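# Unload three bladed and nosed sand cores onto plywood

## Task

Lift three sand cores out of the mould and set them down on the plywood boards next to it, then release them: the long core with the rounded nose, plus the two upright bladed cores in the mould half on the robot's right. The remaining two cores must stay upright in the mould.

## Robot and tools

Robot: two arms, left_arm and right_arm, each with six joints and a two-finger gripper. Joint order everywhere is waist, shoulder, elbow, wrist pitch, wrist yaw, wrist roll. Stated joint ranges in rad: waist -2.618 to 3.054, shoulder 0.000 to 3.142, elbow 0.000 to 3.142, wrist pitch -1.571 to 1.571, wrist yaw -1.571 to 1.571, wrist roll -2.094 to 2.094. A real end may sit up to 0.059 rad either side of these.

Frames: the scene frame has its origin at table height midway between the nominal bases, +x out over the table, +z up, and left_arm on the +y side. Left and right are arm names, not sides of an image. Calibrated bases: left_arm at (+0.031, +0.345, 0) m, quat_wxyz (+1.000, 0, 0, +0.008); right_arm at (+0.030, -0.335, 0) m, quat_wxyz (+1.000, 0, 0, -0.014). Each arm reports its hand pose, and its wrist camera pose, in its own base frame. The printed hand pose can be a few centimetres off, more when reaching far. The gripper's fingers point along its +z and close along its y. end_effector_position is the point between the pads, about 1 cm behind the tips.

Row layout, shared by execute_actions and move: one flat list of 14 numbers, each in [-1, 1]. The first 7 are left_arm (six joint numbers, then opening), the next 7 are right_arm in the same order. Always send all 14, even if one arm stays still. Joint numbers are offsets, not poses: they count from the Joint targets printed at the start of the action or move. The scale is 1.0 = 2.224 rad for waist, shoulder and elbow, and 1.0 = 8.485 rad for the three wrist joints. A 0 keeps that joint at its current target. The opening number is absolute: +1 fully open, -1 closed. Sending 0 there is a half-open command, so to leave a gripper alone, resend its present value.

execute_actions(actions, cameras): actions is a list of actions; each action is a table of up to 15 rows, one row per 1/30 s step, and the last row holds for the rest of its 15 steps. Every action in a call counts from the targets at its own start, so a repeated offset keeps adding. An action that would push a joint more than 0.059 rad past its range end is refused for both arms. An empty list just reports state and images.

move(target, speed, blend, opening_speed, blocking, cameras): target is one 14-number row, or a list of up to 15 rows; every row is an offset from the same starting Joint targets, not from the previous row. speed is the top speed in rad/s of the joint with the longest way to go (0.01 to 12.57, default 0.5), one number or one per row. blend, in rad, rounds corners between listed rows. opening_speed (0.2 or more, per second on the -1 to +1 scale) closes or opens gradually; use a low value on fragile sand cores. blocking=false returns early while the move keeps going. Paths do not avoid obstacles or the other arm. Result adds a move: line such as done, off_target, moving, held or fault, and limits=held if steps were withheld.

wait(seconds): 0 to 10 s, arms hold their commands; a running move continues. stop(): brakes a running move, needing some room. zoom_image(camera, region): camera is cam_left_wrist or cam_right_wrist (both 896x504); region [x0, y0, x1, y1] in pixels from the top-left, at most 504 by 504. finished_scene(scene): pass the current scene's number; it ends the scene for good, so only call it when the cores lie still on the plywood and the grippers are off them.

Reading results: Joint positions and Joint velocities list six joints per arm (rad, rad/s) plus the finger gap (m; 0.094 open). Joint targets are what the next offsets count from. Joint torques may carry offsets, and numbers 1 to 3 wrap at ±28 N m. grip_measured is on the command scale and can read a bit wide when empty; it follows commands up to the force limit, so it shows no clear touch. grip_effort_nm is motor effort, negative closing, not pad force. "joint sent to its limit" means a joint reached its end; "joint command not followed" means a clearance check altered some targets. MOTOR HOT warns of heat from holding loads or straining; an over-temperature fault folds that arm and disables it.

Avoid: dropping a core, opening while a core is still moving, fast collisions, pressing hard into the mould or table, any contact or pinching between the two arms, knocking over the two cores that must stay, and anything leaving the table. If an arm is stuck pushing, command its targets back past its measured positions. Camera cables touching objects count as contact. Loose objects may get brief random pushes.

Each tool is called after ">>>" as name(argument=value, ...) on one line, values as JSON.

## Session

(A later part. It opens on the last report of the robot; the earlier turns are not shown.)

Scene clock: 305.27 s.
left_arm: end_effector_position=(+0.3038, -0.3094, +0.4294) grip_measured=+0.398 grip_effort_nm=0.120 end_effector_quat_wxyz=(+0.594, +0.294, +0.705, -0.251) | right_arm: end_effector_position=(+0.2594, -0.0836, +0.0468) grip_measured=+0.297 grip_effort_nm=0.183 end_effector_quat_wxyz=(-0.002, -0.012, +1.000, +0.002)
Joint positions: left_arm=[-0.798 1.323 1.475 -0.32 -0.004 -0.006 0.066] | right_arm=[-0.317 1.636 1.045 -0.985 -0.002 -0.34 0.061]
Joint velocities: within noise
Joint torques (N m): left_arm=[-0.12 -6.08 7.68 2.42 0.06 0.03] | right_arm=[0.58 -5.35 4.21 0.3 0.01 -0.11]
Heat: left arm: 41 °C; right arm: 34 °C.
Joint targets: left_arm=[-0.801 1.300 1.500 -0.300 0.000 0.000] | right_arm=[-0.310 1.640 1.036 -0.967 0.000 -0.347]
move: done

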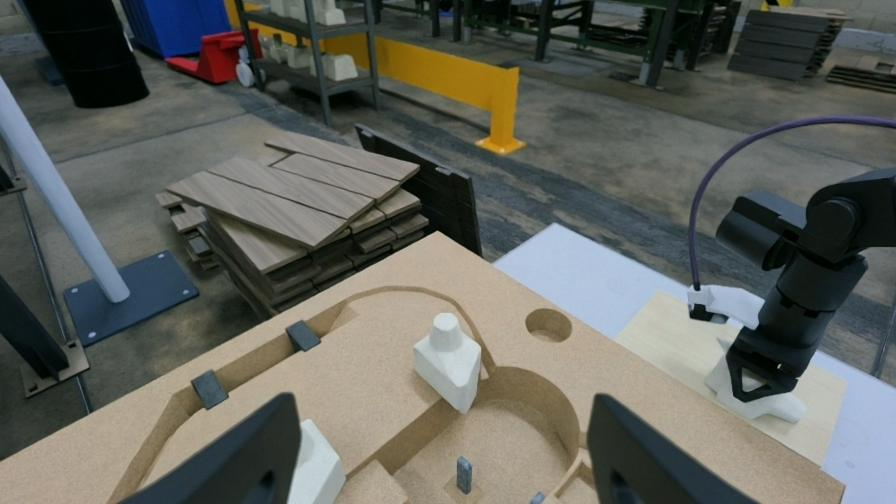

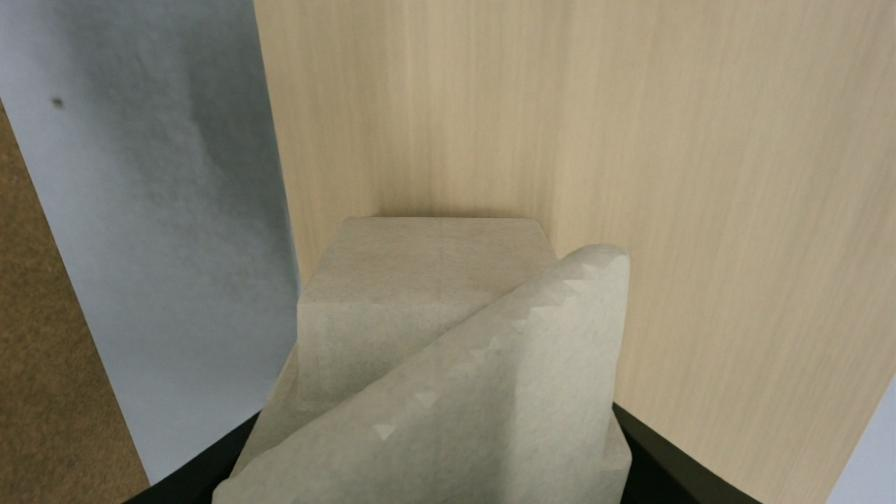

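>>> move(target=[[0,0,0,0,0,0,0.4,0,-0.0247,0.1007,-0.0263,0,0,0.6],[0.1,0,0,0,0,0,0.4,0.1394,-0.063,0.2986,-0.0392,0,0.0409,0.8],[0.2248,0,0,0,0,0,0.4,0.2743,0.08,0.4447,-0.0414,0,0.0727,1]], speed=[0.15,0.5,0.5], opening_speed=0.4)

Scene clock: 318.33 s.
left_arm: end_effector_position=(+0.4139, -0.1291, +0.4294) grip_measured=+0.398 grip_effort_nm=0.120 end_effector_quat_wxyz=(+0.638, +0.114, +0.755, -0.100) | right_arm: end_effector_position=(+0.4012, +0.1262, +0.2537) grip_measured=+0.997 grip_effort_nm=0.183 end_effector_quat_wxyz=(+0.212, -0.019, +0.975, +0.062)
Joint positions: left_arm=[-0.305 1.323 1.475 -0.32 -0.001 -0.006 0.066] | right_arm=[0.302 1.814 1.995 -1.306 -0.001 0.264 0.094]
Joint velocities: within noise
Joint torques (N m): left_arm=[0.32 -6.06 7.68 2.43 0.04 0.04] | right_arm=[-0.17 -7.17 7.73 0.68 0.01 0.03]
Heat: left arm: 41 °C; right arm: 35 °C.
Joint targets: left_arm=[-0.300 1.300 1.500 -0.300 0.000 0.000] | right_arm=[0.300 1.818 2.026 -1.318 0.000 0.270]
move: done

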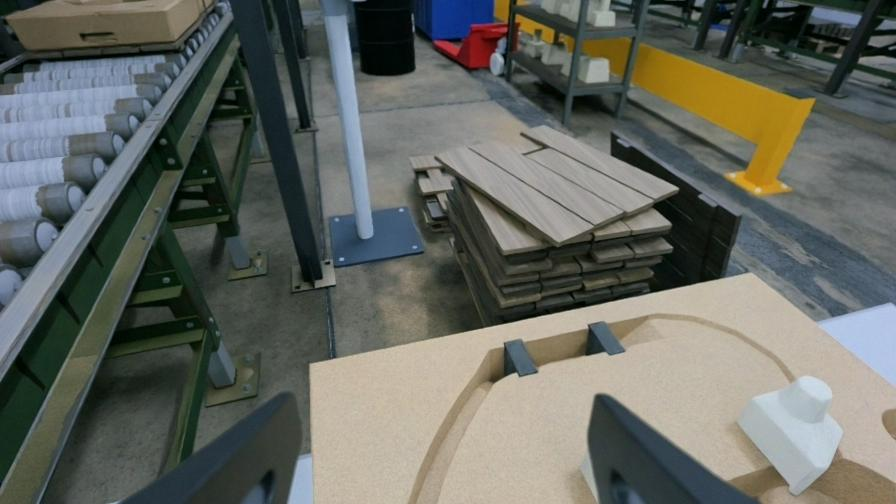

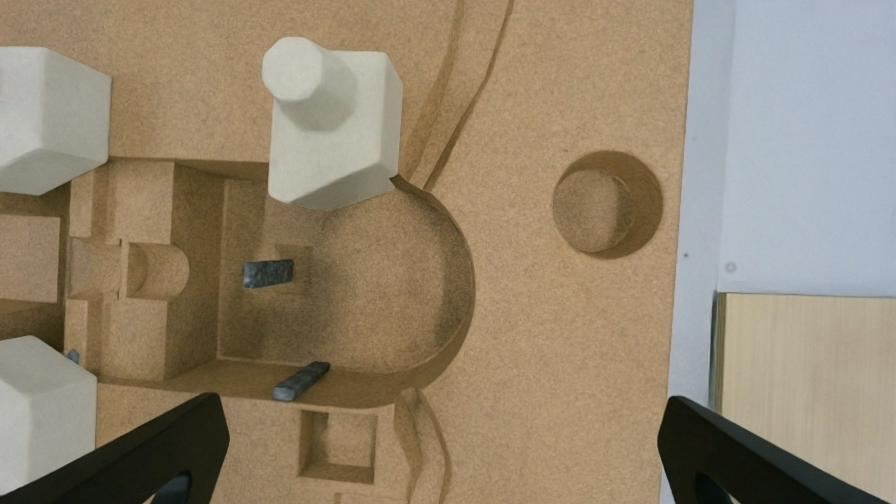

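>>> move(target=[0,0,0,0,0,0,0.4,0.0697,0.1673,0.1313,0.0024,0.0192,0.0137,1], speed=0.4, cameras=["cam_right_wrist"])

Scene clock: 336.37 s.
left_arm: end_effector_position=(+0.4139, -0.1291, +0.4294) grip_measured=+0.398 grip_effort_nm=0.115 end_effector_quat_wxyz=(+0.638, +0.114, +0.755, -0.100) | right_arm: end_effector_position=(+0.4585, +0.1942, +0.1887) grip_measured=+0.997 grip_effort_nm=0.178 end_effector_quat_wxyz=(+0.195, -0.023, +0.981, +0.005)
Joint positions: left_arm=[-0.305 1.323 1.475 -0.32 -0.001 -0.006 0.066] | right_arm=[0.452 2.185 2.287 -1.309 0.15 0.378 0.094]
Joint velocities: within noise
Joint torques (N m): left_arm=[0.31 -6.17 7.8 2.41 0.04 -0.02] | right_arm=[-0.01 -9.87 7.73 0.78 0.17 0.03]
Heat: left arm: 42 °C; right arm: 38 °C.
Joint targets: left_arm=[-0.300 1.300 1.500 -0.300 0.000 0.000] | right_arm=[0.455 2.190 2.318 -1.298 0.163 0.386]
move: done
Images, in order (width x height): cam_right_wrist 896x504.

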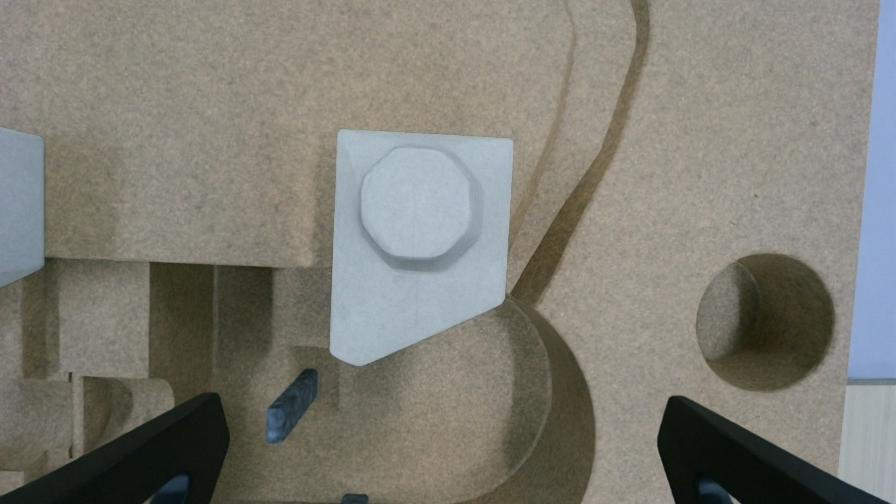

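>>> move(target=[[0,0,0,0,0,0,0.4,0,-0.0027,-0.0922,0.0214,0,0.0038,1],[0,0,0,0,0,0,0.4,-0.009,0.0414,-0.0728,0.0283,0,0.0038,1]], speed=0.25, cameras=["cam_right_wrist"])

Scene clock: 345.27 s.
left_arm: end_effector_position=(+0.4139, -0.1291, +0.4294) grip_measured=+0.398 grip_effort_nm=0.125 end_effector_quat_wxyz=(+0.638, +0.114, +0.755, -0.100) | right_arm: end_effector_position=(+0.4859, +0.2006, +0.1084) grip_measured=+0.997 grip_effort_nm=0.178 end_effector_quat_wxyz=(+0.184, -0.002, +0.983, +0.002)
Joint positions: left_arm=[-0.305 1.323 1.475 -0.32 -0.001 -0.006 0.066] | right_arm=[0.441 2.279 2.125 -1.077 0.152 0.411 0.094]
Joint velocities: within noise
Joint torques (N m): left_arm=[0.38 -6.08 7.66 2.42 0.03 0.02] | right_arm=[-0.73 -10.88 8.01 0.84 0.17 0.04]
Heat: left arm: 42 °C; right arm: 42 °C.
Joint targets: left_arm=[-0.300 1.300 1.500 -0.301 0.000 0.000] | right_arm=[0.435 2.283 2.156 -1.057 0.163 0.418]
move: done
Images, in order (width x height): cam_right_wrist 896x504.

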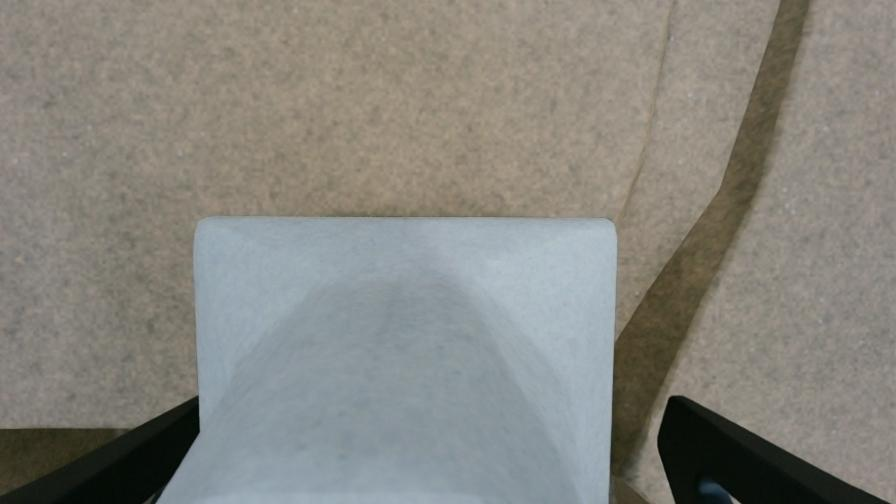

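>>> move(target=[0,0,0,0,0,0,0.4,0.0072,0.0165,0.045,-0.0082,0,0,1], speed=0.1, cameras=["cam_right_wrist"])

Scene clock: 351.90 s.
left_arm: end_effector_position=(+0.4139, -0.1291, +0.4294) grip_measured=+0.398 grip_effort_nm=0.120 end_effector_quat_wxyz=(+0.638, +0.114, +0.755, -0.100) | right_arm: end_effector_position=(+0.4958, +0.2053, +0.1264) grip_measured=+0.997 grip_effort_nm=0.183 end_effector_quat_wxyz=(+0.201, +0.000, +0.980, +0.010)
Joint positions: left_arm=[-0.305 1.323 1.475 -0.32 -0.001 -0.006 0.066] | right_arm=[0.441 2.302 2.223 -1.114 0.152 0.411 0.094]
Joint velocities: within noise
Joint torques (N m): left_arm=[0.39 -6.13 7.69 2.42 0.01 0] | right_arm=[0.9 -10 8.18 0.55 0.16 0.05]
Heat: left arm: 43 °C; right arm: 43 °C.
Joint targets: left_arm=[-0.300 1.300 1.500 -0.301 0.000 0.000] | right_arm=[0.451 2.319 2.256 -1.127 0.163 0.418]
move: done
Images, in order (width x height): cam_right_wrist 896x504.

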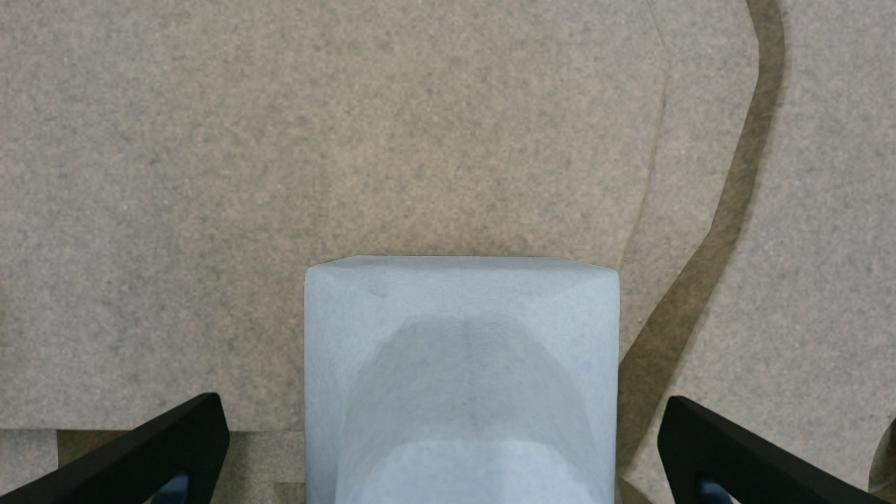

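>>> move(target=[0,0,0,0,0,0,0.4,-0.0036,0,-0.011,0.003,0,0,1], speed=0.1, cameras=["cam_right_wrist"])

Scene clock: 357.83 s.
left_arm: end_effector_position=(+0.4139, -0.1291, +0.4294) grip_measured=+0.398 grip_effort_nm=0.125 end_effector_quat_wxyz=(+0.638, +0.114, +0.755, -0.100) | right_arm: end_effector_position=(+0.4954, +0.2051, +0.1262) grip_measured=+0.997 grip_effort_nm=0.183 end_effector_quat_wxyz=(+0.200, +0.000, +0.980, +0.009)
Joint positions: left_arm=[-0.305 1.323 1.475 -0.32 -0.001 -0.006 0.066] | right_arm=[0.441 2.302 2.223 -1.116 0.152 0.411 0.094]
Joint velocities: within noise
Joint torques (N m): left_arm=[0.4 -6.05 7.68 2.43 0.03 0] | right_arm=[0.17 -10 6.17 0.81 0.17 0.05]
Heat: left arm: 43 °C; right arm: 45 °C.
Joint targets: left_arm=[-0.300 1.300 1.500 -0.301 0.000 0.000] | right_arm=[0.443 2.319 2.231 -1.102 0.163 0.418]
move: done
Images, in order (width x height): cam_right_wrist 896x504.

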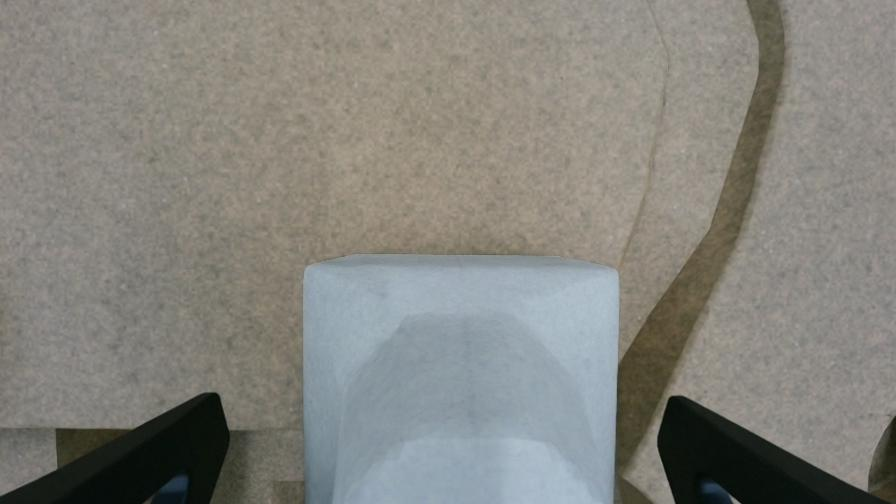

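>>> move(target=[0,0,0,0,0,0,0.4,-0.004,0,-0.006,0.001,0,0,0.9], speed=0.1, cameras=["cam_right_wrist"])

>>> move(target=[0,0,0,0,0,0,0.4,0,0,0,0,0,0,0.22], opening_speed=0.3, cameras=["cam_right_wrist"])

Scene clock: 361.30 s.
left_arm: end_effector_position=(+0.4139, -0.1291, +0.4294) grip_measured=+0.398 grip_effort_nm=0.125 end_effector_quat_wxyz=(+0.638, +0.114, +0.755, -0.100) | right_arm: end_effector_position=(+0.4962, +0.2055, +0.1266) grip_measured=+0.903 grip_effort_nm=-0.134 end_effector_quat_wxyz=(+0.202, +0.000, +0.979, +0.010)
Joint positions: left_arm=[-0.305 1.323 1.475 -0.32 -0.001 -0.006 0.066] | right_arm=[0.441 2.302 2.223 -1.112 0.152 0.412 0.089]
Joint velocities: within noise
Joint torques (N m): left_arm=[0.25 -6.12 7.73 2.41 0.02 0.02] | right_arm=[-0.58 -10.02 5.18 0.88 0.17 0.04]
Heat: left arm: 43 °C; right arm: 45 °C.
Joint targets: left_arm=[-0.300 1.300 1.500 -0.301 0.000 0.000] | right_arm=[0.434 2.319 2.218 -1.093 0.163 0.419]
move: done
Images, in order (width x height): cam_right_wrist 896x504.

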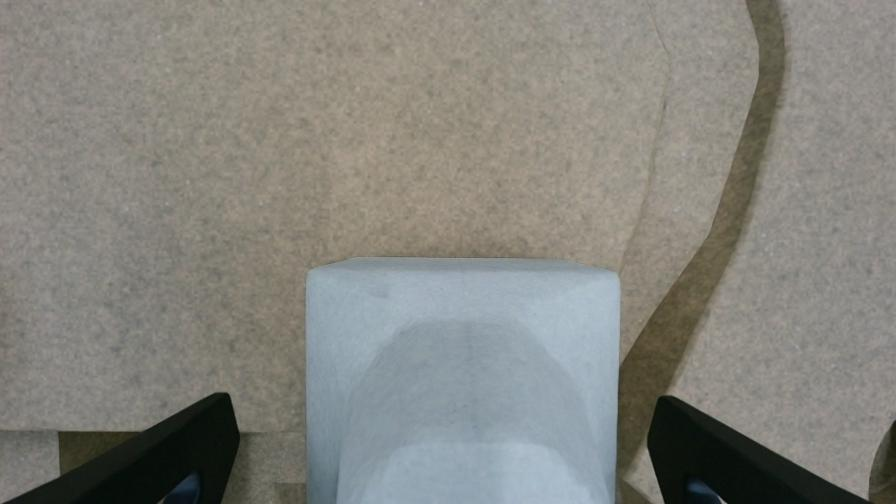

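Scene clock: 363.77 s.
left_arm: end_effector_position=(+0.4139, -0.1291, +0.4294) grip_measured=+0.398 grip_effort_nm=0.120 end_effector_quat_wxyz=(+0.638, +0.114, +0.755, -0.100) | right_arm: end_effector_position=(+0.4966, +0.2053, +0.1267) grip_measured=+0.223 grip_effort_nm=-0.129 end_effector_quat_wxyz=(+0.203, +0.000, +0.979, +0.010)
Joint positions: left_arm=[-0.305 1.323 1.475 -0.32 -0.001 -0.006 0.066] | right_arm=[0.441 2.302 2.223 -1.111 0.153 0.412 0.057]
Joint velocities: within noise
Joint torques (N m): left_arm=[0.43 -6.13 7.73 2.42 0.02 0.03] | right_arm=[-0.61 -9.99 5.18 0.85 0.15 0.04]
Heat: left arm: 43 °C; right arm: 46 °C.
Joint targets: left_arm=[-0.300 1.300 1.500 -0.301 0.000 0.000] | right_arm=[0.434 2.319 2.218 -1.093 0.163 0.419]
move: done
Images, in order (width x height): cam_right_wrist 896x504.

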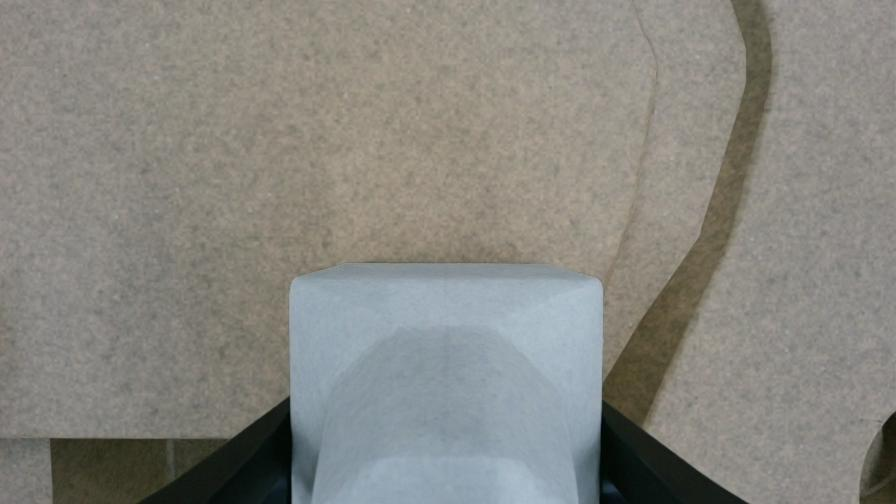

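>>> move(target=[0,0,0,0,0,0,0.4,0,0,0,0,0,0,0.05], opening_speed=0.2, cameras=[])

>>> move(target=[[0,0,0,0,0,0,0.4,0,0.0326,0.1138,-0.0212,0,0,0.05],[0,0,0,0,0,0,0.4,0,-0.0169,0.1138,-0.0212,0,0,0.05],[0,0,0,0,0,0,0.4,0,-0.0663,0.1138,-0.0212,0,0,0.05]], speed=0.12, cameras=["cam_right_wrist"])

Scene clock: 387.10 s.
left_arm: end_effector_position=(+0.4139, -0.1291, +0.4294) grip_measured=+0.398 grip_effort_nm=0.120 end_effector_quat_wxyz=(+0.638, +0.114, +0.755, -0.100) | right_arm: end_effector_position=(+0.4968, +0.2051, +0.1268) grip_measured=+0.159 grip_effort_nm=-1.004 end_effector_quat_wxyz=(+0.203, +0.000, +0.979, +0.009)
Joint positions: left_arm=[-0.305 1.323 1.475 -0.32 -0.001 -0.006 0.066] | right_arm=[0.441 2.302 2.223 -1.111 0.155 0.412 0.054]
Joint velocities: within noise
Joint torques (N m): left_arm=[0.38 -6.09 7.72 2.42 0.01 0] | right_arm=[-0.59 -10 5.19 0.86 0.13 0.03]
Heat: left arm: 44 °C; right arm: 48 °C.
Joint targets: left_arm=[-0.300 1.300 1.500 -0.301 0.000 0.000] | right_arm=[0.434 2.319 2.218 -1.093 0.163 0.419]
move: done
No camera images: "cameras" was empty.

Scene clock: 391.60 s.
left_arm: end_effector_position=(+0.4139, -0.1291, +0.4295) grip_measured=+0.398 grip_effort_nm=0.120 end_effector_quat_wxyz=(+0.638, +0.114, +0.755, -0.100) | right_arm: end_effector_position=(+0.4837, +0.1990, +0.2135) grip_measured=+0.159 grip_effort_nm=-1.004 end_effector_quat_wxyz=(+0.242, +0.005, +0.970, +0.028)
Joint positions: left_arm=[-0.305 1.323 1.475 -0.319 -0.001 -0.006 0.066] | right_arm=[0.441 2.232 2.426 -1.294 0.155 0.413 0.054]
Joint velocities: within noise
Joint torques (N m): left_arm=[0.32 -6.09 7.71 2.44 0.02 0.01] | right_arm=[-0.62 -15.49 8.88 1.01 0.13 0.01]
Heat: left arm: 44 °C; right arm: 49 °C.
Joint targets: left_arm=[-0.300 1.300 1.500 -0.300 0.000 0.000] | right_arm=[0.434 2.172 2.471 -1.273 0.163 0.418]
move: off_target (right_arm); right_arm: the shoulder is farthest, 0.060 rad from its target
Images, in order (width x height): cam_right_wrist 896x504.

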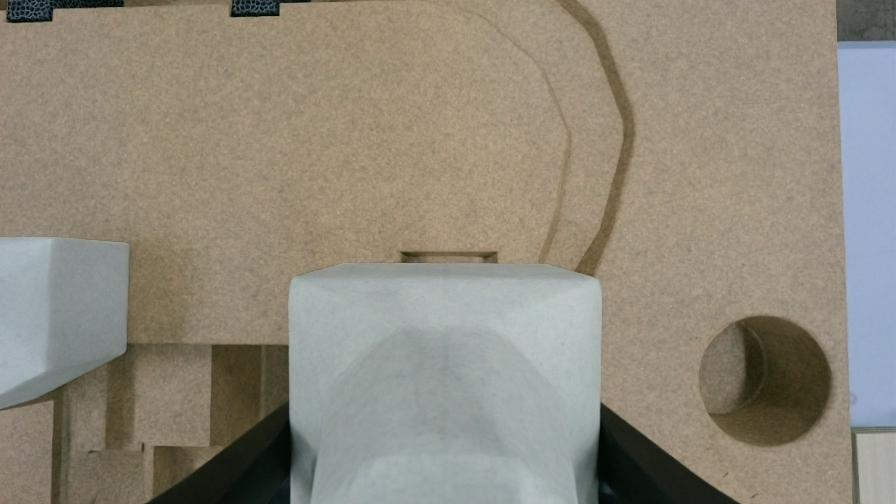

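>>> move(target=[[0,0,0,0,0,0,0.4,-0.1951,-0.0998,-0.1668,-0.0091,-0.0059,-0.053,0.05],[0,0,0,0,0,0,0.4,-0.3961,-0.183,-0.277,-0.0207,-0.0133,-0.1052,0.05]], speed=0.4, blend=0.1, cameras=["cam_right_wrist"])

Scene clock: 399.37 s.
left_arm: end_effector_position=(+0.4139, -0.1291, +0.4295) grip_measured=+0.398 grip_effort_nm=0.120 end_effector_quat_wxyz=(+0.638, +0.114, +0.755, -0.100) | right_arm: end_effector_position=(+0.3259, -0.1668, +0.2010) grip_measured=+0.159 grip_effort_nm=-1.004 end_effector_quat_wxyz=(+0.063, -0.006, +0.996, -0.061)
Joint positions: left_arm=[-0.305 1.323 1.475 -0.319 -0.001 -0.006 0.066] | right_arm=[-0.45 1.812 1.856 -1.449 0.054 -0.467 0.054]
Joint velocities: within noise
Joint torques (N m): left_arm=[0.34 -6.09 7.73 2.44 0.03 0] | right_arm=[0.24 -11.22 5 0.37 -0.02 -0.11]
Heat: left arm: 44 °C; right arm: 50 °C.
Joint targets: left_arm=[-0.300 1.300 1.500 -0.300 0.000 0.000] | right_arm=[-0.447 1.765 1.855 -1.449 0.050 -0.474]
move: off_target (right_arm); right_arm: the shoulder is farthest, 0.047 rad from its target
Images, in order (width x height): cam_right_wrist 896x504.

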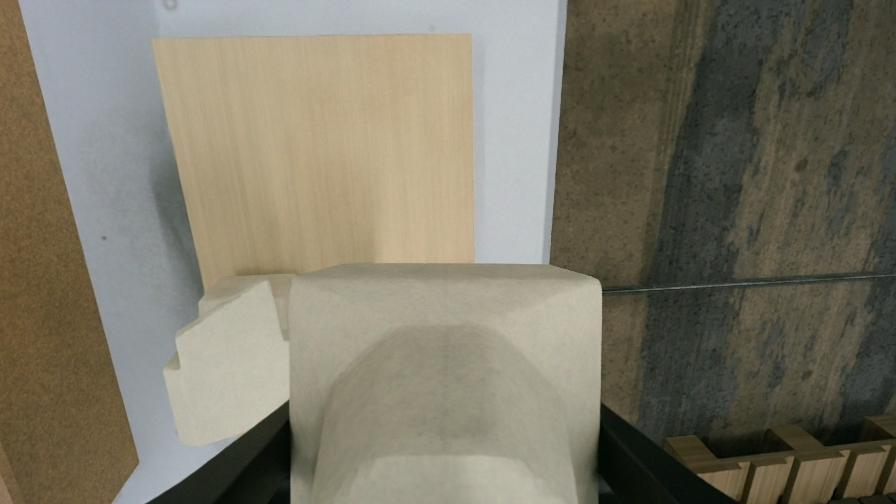

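>>> move(target=[-0.2248,0,0,0,0,0,0.4,0,0,0,0,0,0,0.05], speed=0.6, cameras=["cam_left_wrist","cam_right_wrist"])

>>> zoom_image(camera="cam_left_wrist", region=[600, 220, 896, 480])

>>> zoom_image(camera="cam_right_wrist", region=[80, 230, 380, 504])

Scene clock: 408.40 s.
left_arm: end_effector_position=(+0.3031, -0.3101, +0.4295) grip_measured=+0.398 grip_effort_nm=0.120 end_effector_quat_wxyz=(+0.594, +0.296, +0.704, -0.253) | right_arm: end_effector_position=(+0.3259, -0.1668, +0.2010) grip_measured=+0.159 grip_effort_nm=-1.009 end_effector_quat_wxyz=(+0.063, -0.007, +0.996, -0.061)
Joint positions: left_arm=[-0.798 1.323 1.475 -0.319 0.002 -0.005 0.066] | right_arm=[-0.45 1.812 1.856 -1.449 0.054 -0.468 0.054]
Joint velocities: within noise
Joint torques (N m): left_arm=[-0.14 -6.05 7.68 2.44 -0.01 -0.01] | right_arm=[0.23 -11.25 5.01 0.38 -0.01 -0.1]
Heat: left arm: 45 °C; right arm: 46 °C.
Joint targets: left_arm=[-0.800 1.300 1.500 -0.300 0.000 0.000] | right_arm=[-0.447 1.765 1.855 -1.449 0.050 -0.474]
move: off_target (right_arm); right_arm: the shoulder is farthest, 0.047 rad from its target

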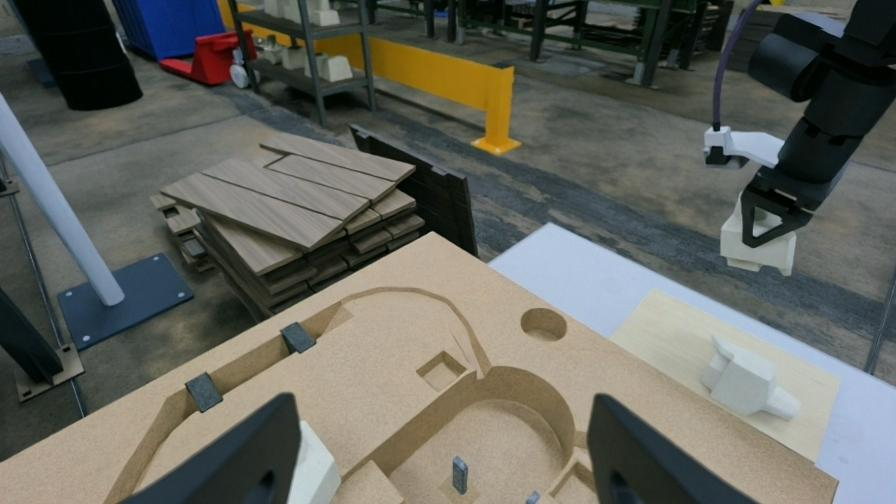

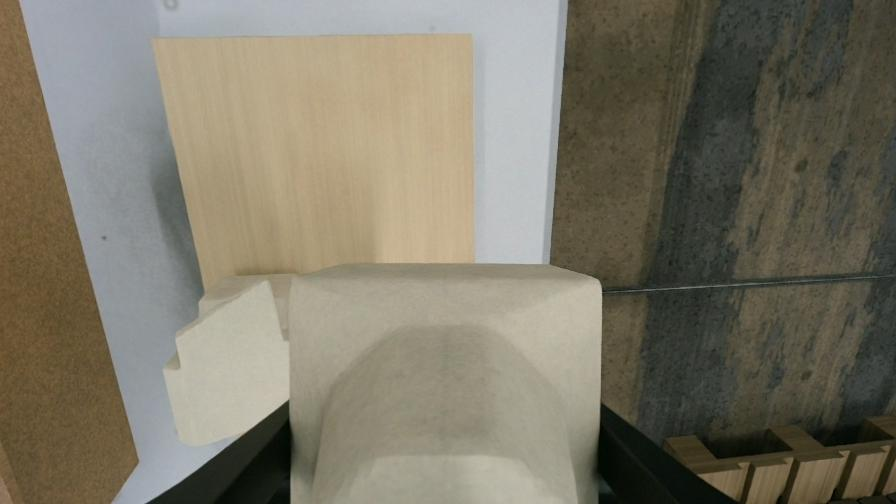

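Scaled by 1.703.

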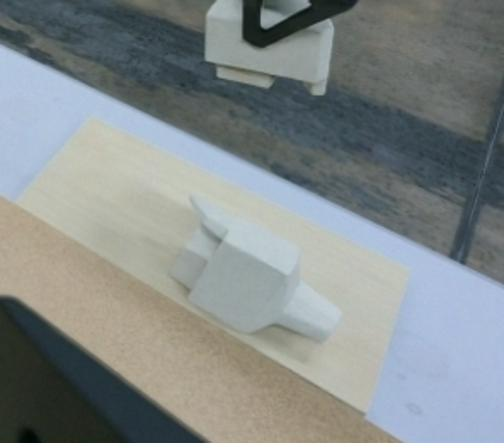

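Scaled by 1.680.

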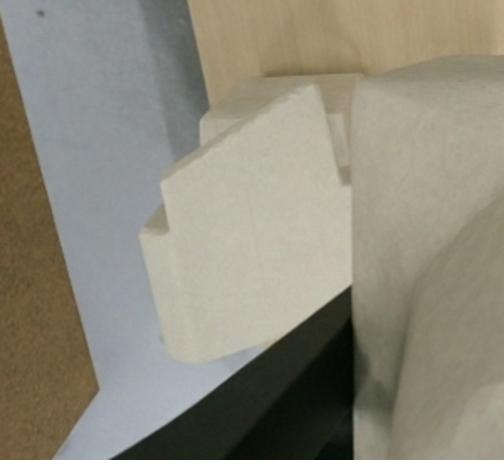

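>>> move(target=[0,0,0,0,0,0,0.4,0.002,0.1057,-0.0211,0.0046,0,0,0.05], speed=0.25, cameras=["cam_left_wrist","cam_right_wrist"])

>>> zoom_image(camera="cam_left_wrist", region=[640, 200, 896, 440])

Scene clock: 413.30 s.
left_arm: end_effector_position=(+0.3031, -0.3101, +0.4295) grip_measured=+0.398 grip_effort_nm=0.120 end_effector_quat_wxyz=(+0.594, +0.296, +0.704, -0.253) | right_arm: end_effector_position=(+0.3304, -0.1689, +0.1201) grip_measured=+0.159 grip_effort_nm=-1.009 end_effector_quat_wxyz=(-0.034, -0.010, +0.999, -0.013)
Joint positions: left_arm=[-0.798 1.323 1.475 -0.319 0.002 -0.005 0.066] | right_arm=[-0.45 2.006 1.806 -1.42 0.054 -0.468 0.054]
Joint velocities: within noise
Joint torques (N m): left_arm=[-0.09 -6.01 7.72 2.43 0.01 0] | right_arm=[0.59 -9.22 5.11 0.1 -0.02 -0.11]
Heat: left arm: 45 °C; right arm: 45 °C.
Joint targets: left_arm=[-0.800 1.300 1.500 -0.300 0.000 0.000] | right_arm=[-0.442 2.000 1.808 -1.410 0.050 -0.474]
move: done

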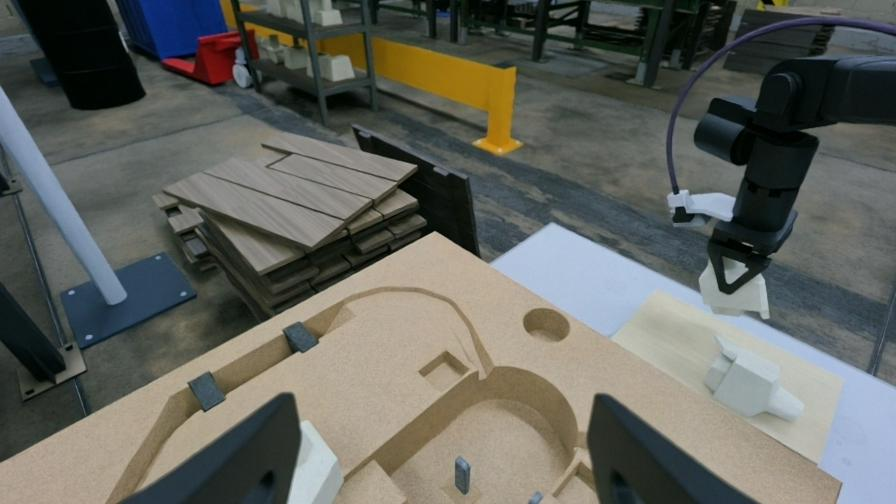

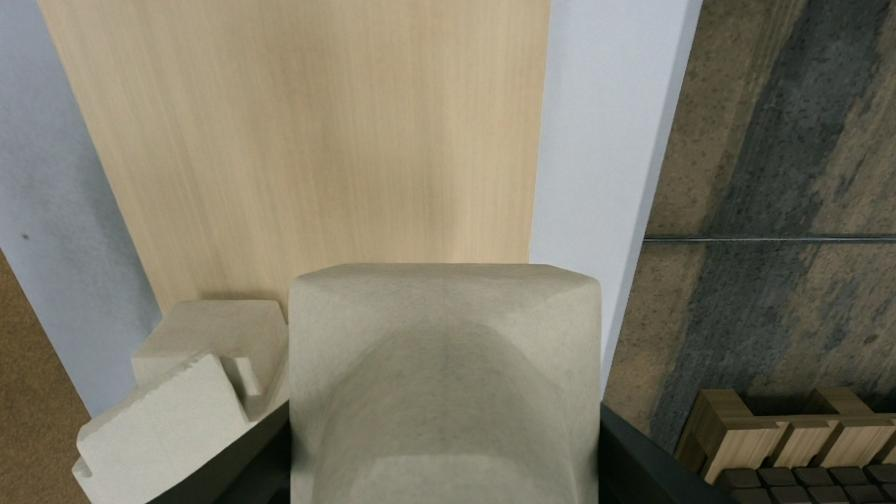

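Scaled by 1.969.

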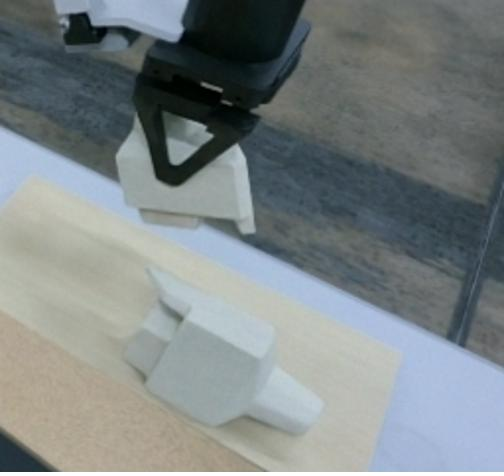

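>>> move(target=[0,0,0,0,0,0,0.4,0,0.006,-0.0486,0.0138,0,0,0.05], speed=0.12, cameras=["cam_left_wrist","cam_right_wrist"])

>>> zoom_image(camera="cam_left_wrist", region=[640, 240, 840, 420])

Scene clock: 422.87 s.
left_arm: end_effector_position=(+0.3031, -0.3101, +0.4295) grip_measured=+0.398 grip_effort_nm=0.115 end_effector_quat_wxyz=(+0.594, +0.296, +0.704, -0.253) | right_arm: end_effector_position=(+0.3325, -0.1700, +0.0910) grip_measured=+0.159 grip_effort_nm=-1.004 end_effector_quat_wxyz=(-0.032, -0.010, +0.999, -0.014)
Joint positions: left_arm=[-0.798 1.323 1.475 -0.319 0.002 -0.005 0.066] | right_arm=[-0.45 2.013 1.701 -1.303 0.054 -0.468 0.054]
Joint velocities: within noise
Joint torques (N m): left_arm=[-0.14 -6.11 7.68 2.44 -0.01 -0.01] | right_arm=[0.59 -8.87 5 0.1 -0.01 -0.11]
Heat: left arm: 45 °C; right arm: 44 °C.
Joint targets: left_arm=[-0.800 1.300 1.500 -0.300 0.000 0.000] | right_arm=[-0.442 2.013 1.700 -1.292 0.050 -0.474]
move: done

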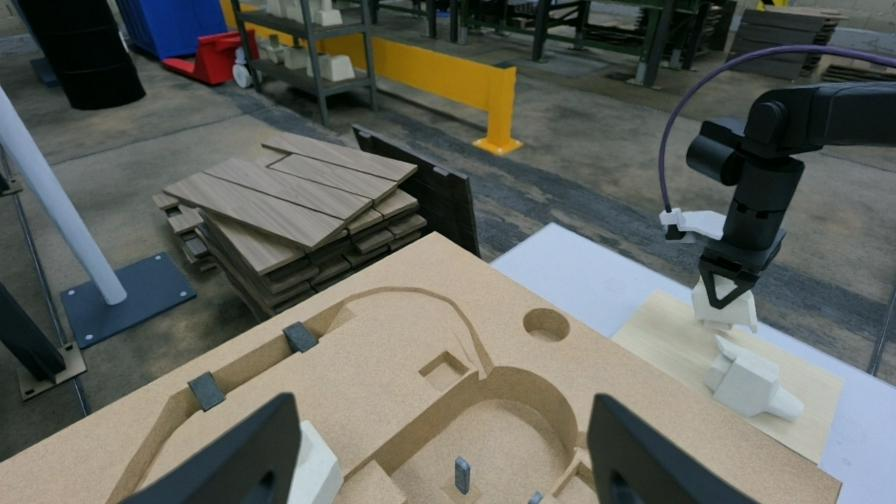

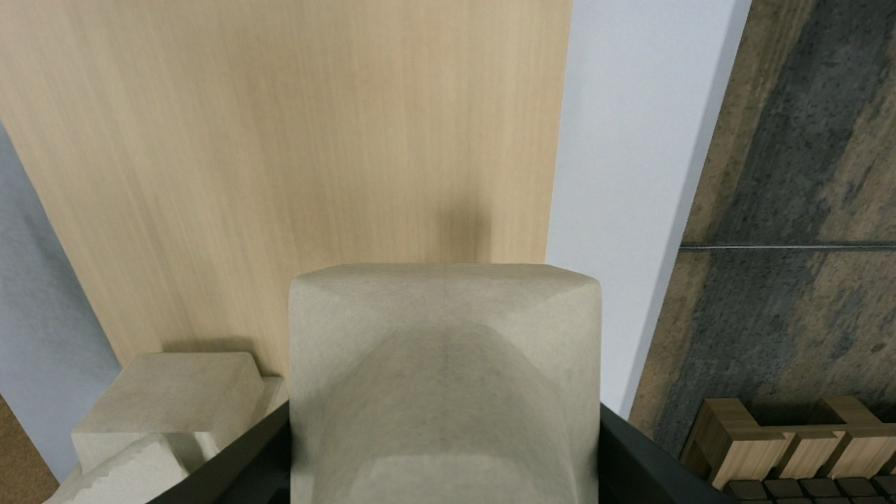

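Scaled by 2.520.

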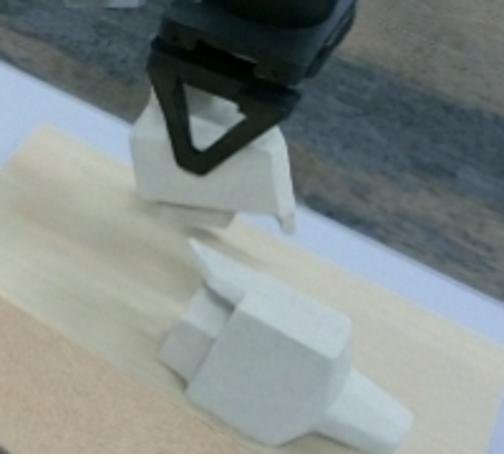

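>>> move(target=[0,0,0,0,0,0,0.4,0,0.0014,-0.0155,0.0044,0,0,0.05], speed=0.08, cameras=["cam_left_wrist"])

>>> zoom_image(camera="cam_left_wrist", region=[640, 240, 840, 420])

Scene clock: 427.77 s.
left_arm: end_effector_position=(+0.3031, -0.3101, +0.4295) grip_measured=+0.398 grip_effort_nm=0.115 end_effector_quat_wxyz=(+0.594, +0.296, +0.704, -0.253) | right_arm: end_effector_position=(+0.3326, -0.1700, +0.0825) grip_measured=+0.159 grip_effort_nm=-1.004 end_effector_quat_wxyz=(-0.030, -0.010, +0.999, -0.015)
Joint positions: left_arm=[-0.798 1.323 1.475 -0.319 0.002 -0.005 0.066] | right_arm=[-0.45 2.013 1.667 -1.266 0.054 -0.468 0.054]
Joint velocities: within noise
Joint torques (N m): left_arm=[-0.1 -6.15 7.72 2.41 0 0] | right_arm=[0.59 -8.61 4.89 0.16 -0.02 -0.11]
Heat: left arm: 45 °C; right arm: 43 °C.
Joint targets: left_arm=[-0.800 1.300 1.500 -0.300 0.000 0.000] | right_arm=[-0.442 2.016 1.665 -1.255 0.050 -0.474]
move: done
Images, in order (width x height): cam_left_wrist 896x504.

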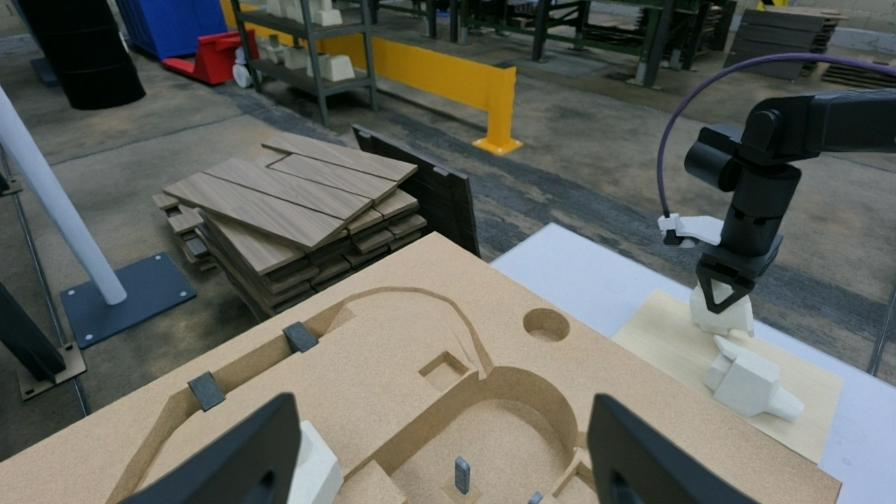

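Scaled by 2.520.

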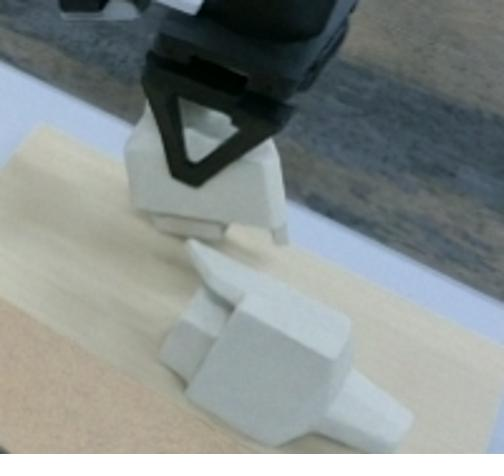

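>>> move(target=[0,0,0,0,0,0,0.4,0,0.0008,-0.009,0.0026,0,0,0.05], speed=0.06, cameras=["cam_left_wrist"])

>>> zoom_image(camera="cam_left_wrist", region=[640, 240, 840, 420])

Scene clock: 431.17 s.
left_arm: end_effector_position=(+0.3031, -0.3101, +0.4295) grip_measured=+0.398 grip_effort_nm=0.115 end_effector_quat_wxyz=(+0.594, +0.296, +0.704, -0.253) | right_arm: end_effector_position=(+0.3325, -0.1700, +0.0775) grip_measured=+0.159 grip_effort_nm=-1.009 end_effector_quat_wxyz=(-0.030, -0.010, +0.999, -0.015)
Joint positions: left_arm=[-0.798 1.323 1.475 -0.319 0.002 -0.005 0.066] | right_arm=[-0.45 2.013 1.647 -1.244 0.054 -0.468 0.054]
Joint velocities: within noise
Joint torques (N m): left_arm=[-0.13 -6.09 7.72 2.43 0.01 -0.01] | right_arm=[0.59 -8.46 4.88 0.15 -0.02 -0.11]
Heat: left arm: 46 °C; right arm: 42 °C.
Joint targets: left_arm=[-0.800 1.300 1.500 -0.300 0.000 0.000] | right_arm=[-0.442 2.018 1.645 -1.233 0.050 -0.474]
move: done
Images, in order (width x height): cam_left_wrist 896x504.

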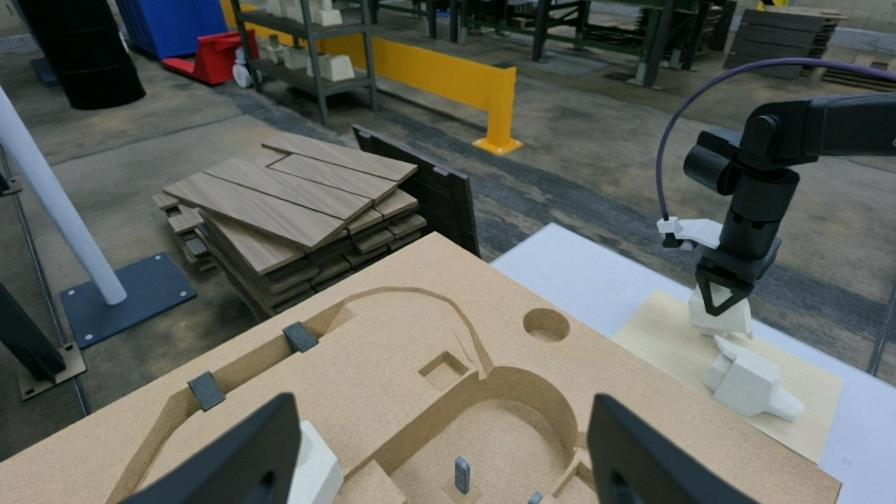

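Scaled by 2.520.

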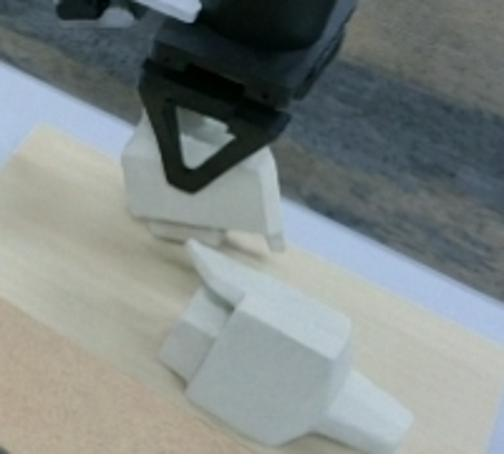

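>>> move(target=[0,0,0,0,0,0,0.4,0,0.0008,-0.009,0.0026,0,0,0.05], speed=0.06, cameras=[])

>>> move(target=[0,0,0,0,0,0,0.4,0,0.0006,-0.006,0.0018,0,0,0.05], speed=0.06, cameras=["cam_left_wrist"])

>>> zoom_image(camera="cam_left_wrist", region=[640, 240, 840, 420])

Scene clock: 437.97 s.
left_arm: end_effector_position=(+0.3031, -0.3101, +0.4295) grip_measured=+0.398 grip_effort_nm=0.125 end_effector_quat_wxyz=(+0.594, +0.296, +0.704, -0.253) | right_arm: end_effector_position=(+0.3322, -0.1697, +0.0745) grip_measured=+0.159 grip_effort_nm=-1.009 end_effector_quat_wxyz=(-0.030, -0.010, +0.999, -0.015)
Joint positions: left_arm=[-0.798 1.323 1.475 -0.319 0.002 -0.005 0.066] | right_arm=[-0.45 2.015 1.637 -1.234 0.053 -0.468 0.054]
Joint velocities: within noise
Joint torques (N m): left_arm=[-0.14 -6.11 7.68 2.44 -0.01 0] | right_arm=[0.61 -8.42 4.14 0.26 -0.02 -0.11]
Heat: left arm: 46 °C; right arm: 41 °C.
Joint targets: left_arm=[-0.800 1.300 1.500 -0.300 0.000 0.000] | right_arm=[-0.442 2.020 1.625 -1.211 0.050 -0.474]
move: done
No camera images: "cameras" was empty.

Scene clock: 438.67 s.
left_arm: end_effector_position=(+0.3031, -0.3101, +0.4295) grip_measured=+0.398 grip_effort_nm=0.115 end_effector_quat_wxyz=(+0.594, +0.296, +0.704, -0.253) | right_arm: end_effector_position=(+0.3320, -0.1697, +0.0737) grip_measured=+0.159 grip_effort_nm=-1.004 end_effector_quat_wxyz=(-0.030, -0.010, +0.999, -0.015)
Joint positions: left_arm=[-0.798 1.323 1.475 -0.319 0.002 -0.005 0.066] | right_arm=[-0.45 2.015 1.634 -1.231 0.053 -0.468 0.054]
Joint velocities: within noise
Joint torques (N m): left_arm=[-0.12 -6.13 7.68 2.42 -0.02 0] | right_arm=[0.61 -8.27 3.4 0.37 -0.02 -0.11]
Heat: left arm: 46 °C; right arm: 41 °C.
Joint targets: left_arm=[-0.800 1.300 1.500 -0.300 0.000 0.000] | right_arm=[-0.442 2.021 1.612 -1.196 0.050 -0.474]
move: done
Images, in order (width x height): cam_left_wrist 896x504.

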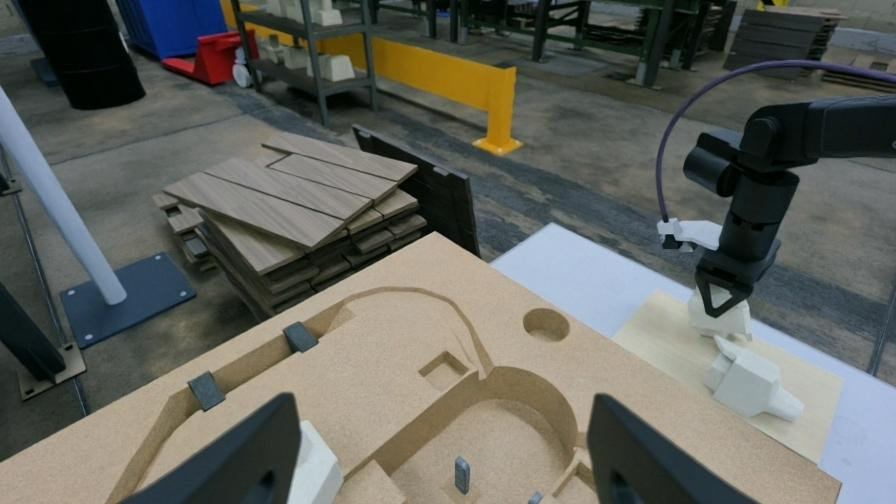

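Scaled by 2.520.

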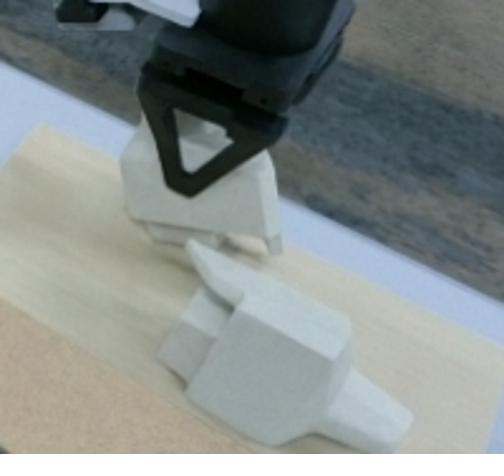

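>>> move(target=[0,0,0,0,0,0,0.4,0,-0.0006,0.008,-0.0028,0,0,0.05], speed=0.06, cameras=[])

>>> move(target=[0,0,0,0,0,0,0.4,0,0,0,0,0,0,0.25], opening_speed=0.2, cameras=["cam_left_wrist","cam_right_wrist"])

>>> zoom_image(camera="cam_left_wrist", region=[640, 240, 840, 420])

Scene clock: 444.83 s.
left_arm: end_effector_position=(+0.3031, -0.3101, +0.4295) grip_measured=+0.398 grip_effort_nm=0.120 end_effector_quat_wxyz=(+0.594, +0.296, +0.704, -0.253) | right_arm: end_effector_position=(+0.3321, -0.1697, +0.0737) grip_measured=+0.159 grip_effort_nm=-1.009 end_effector_quat_wxyz=(-0.030, -0.010, +0.999, -0.015)
Joint positions: left_arm=[-0.798 1.323 1.475 -0.319 0.002 -0.005 0.066] | right_arm=[-0.45 2.015 1.634 -1.23 0.053 -0.468 0.054]
Joint velocities: within noise
Joint torques (N m): left_arm=[-0.09 -6.02 7.69 2.41 0 0.01] | right_arm=[0.62 -8.38 4.71 0.15 -0.02 -0.1]
Heat: left arm: 46 °C; right arm: 41 °C.
Joint targets: left_arm=[-0.800 1.300 1.500 -0.300 0.000 0.000] | right_arm=[-0.442 2.020 1.630 -1.219 0.050 -0.474]
move: done
No camera images: "cameras" was empty.

Scene clock: 446.03 s.
left_arm: end_effector_position=(+0.3031, -0.3101, +0.4295) grip_measured=+0.398 grip_effort_nm=0.115 end_effector_quat_wxyz=(+0.594, +0.296, +0.704, -0.253) | right_arm: end_effector_position=(+0.3321, -0.1701, +0.0737) grip_measured=+0.247 grip_effort_nm=0.178 end_effector_quat_wxyz=(-0.030, -0.010, +0.999, -0.016)
Joint positions: left_arm=[-0.798 1.323 1.475 -0.319 0.002 -0.005 0.066] | right_arm=[-0.45 2.015 1.634 -1.23 0.056 -0.468 0.059]
Joint velocities: within noise
Joint torques (N m): left_arm=[-0.14 -6.16 7.6 2.43 -0.01 -0.02] | right_arm=[0.7 -8.36 4.7 0.13 -0.04 -0.11]
Heat: left arm: 46 °C; right arm: 41 °C.
Joint targets: left_arm=[-0.800 1.300 1.500 -0.300 0.000 0.000] | right_arm=[-0.442 2.020 1.630 -1.220 0.050 -0.474]
move: done

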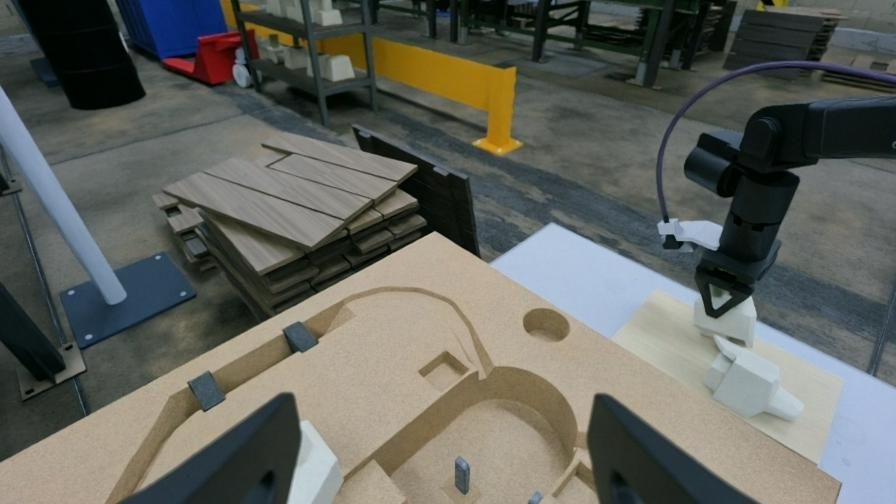

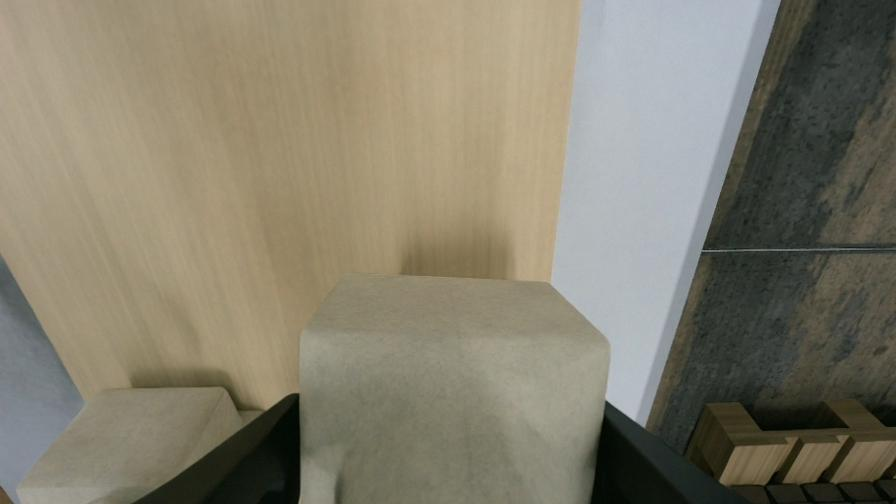

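Scaled by 2.520.

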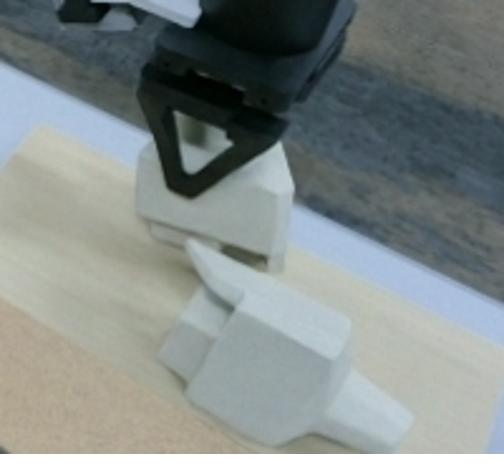

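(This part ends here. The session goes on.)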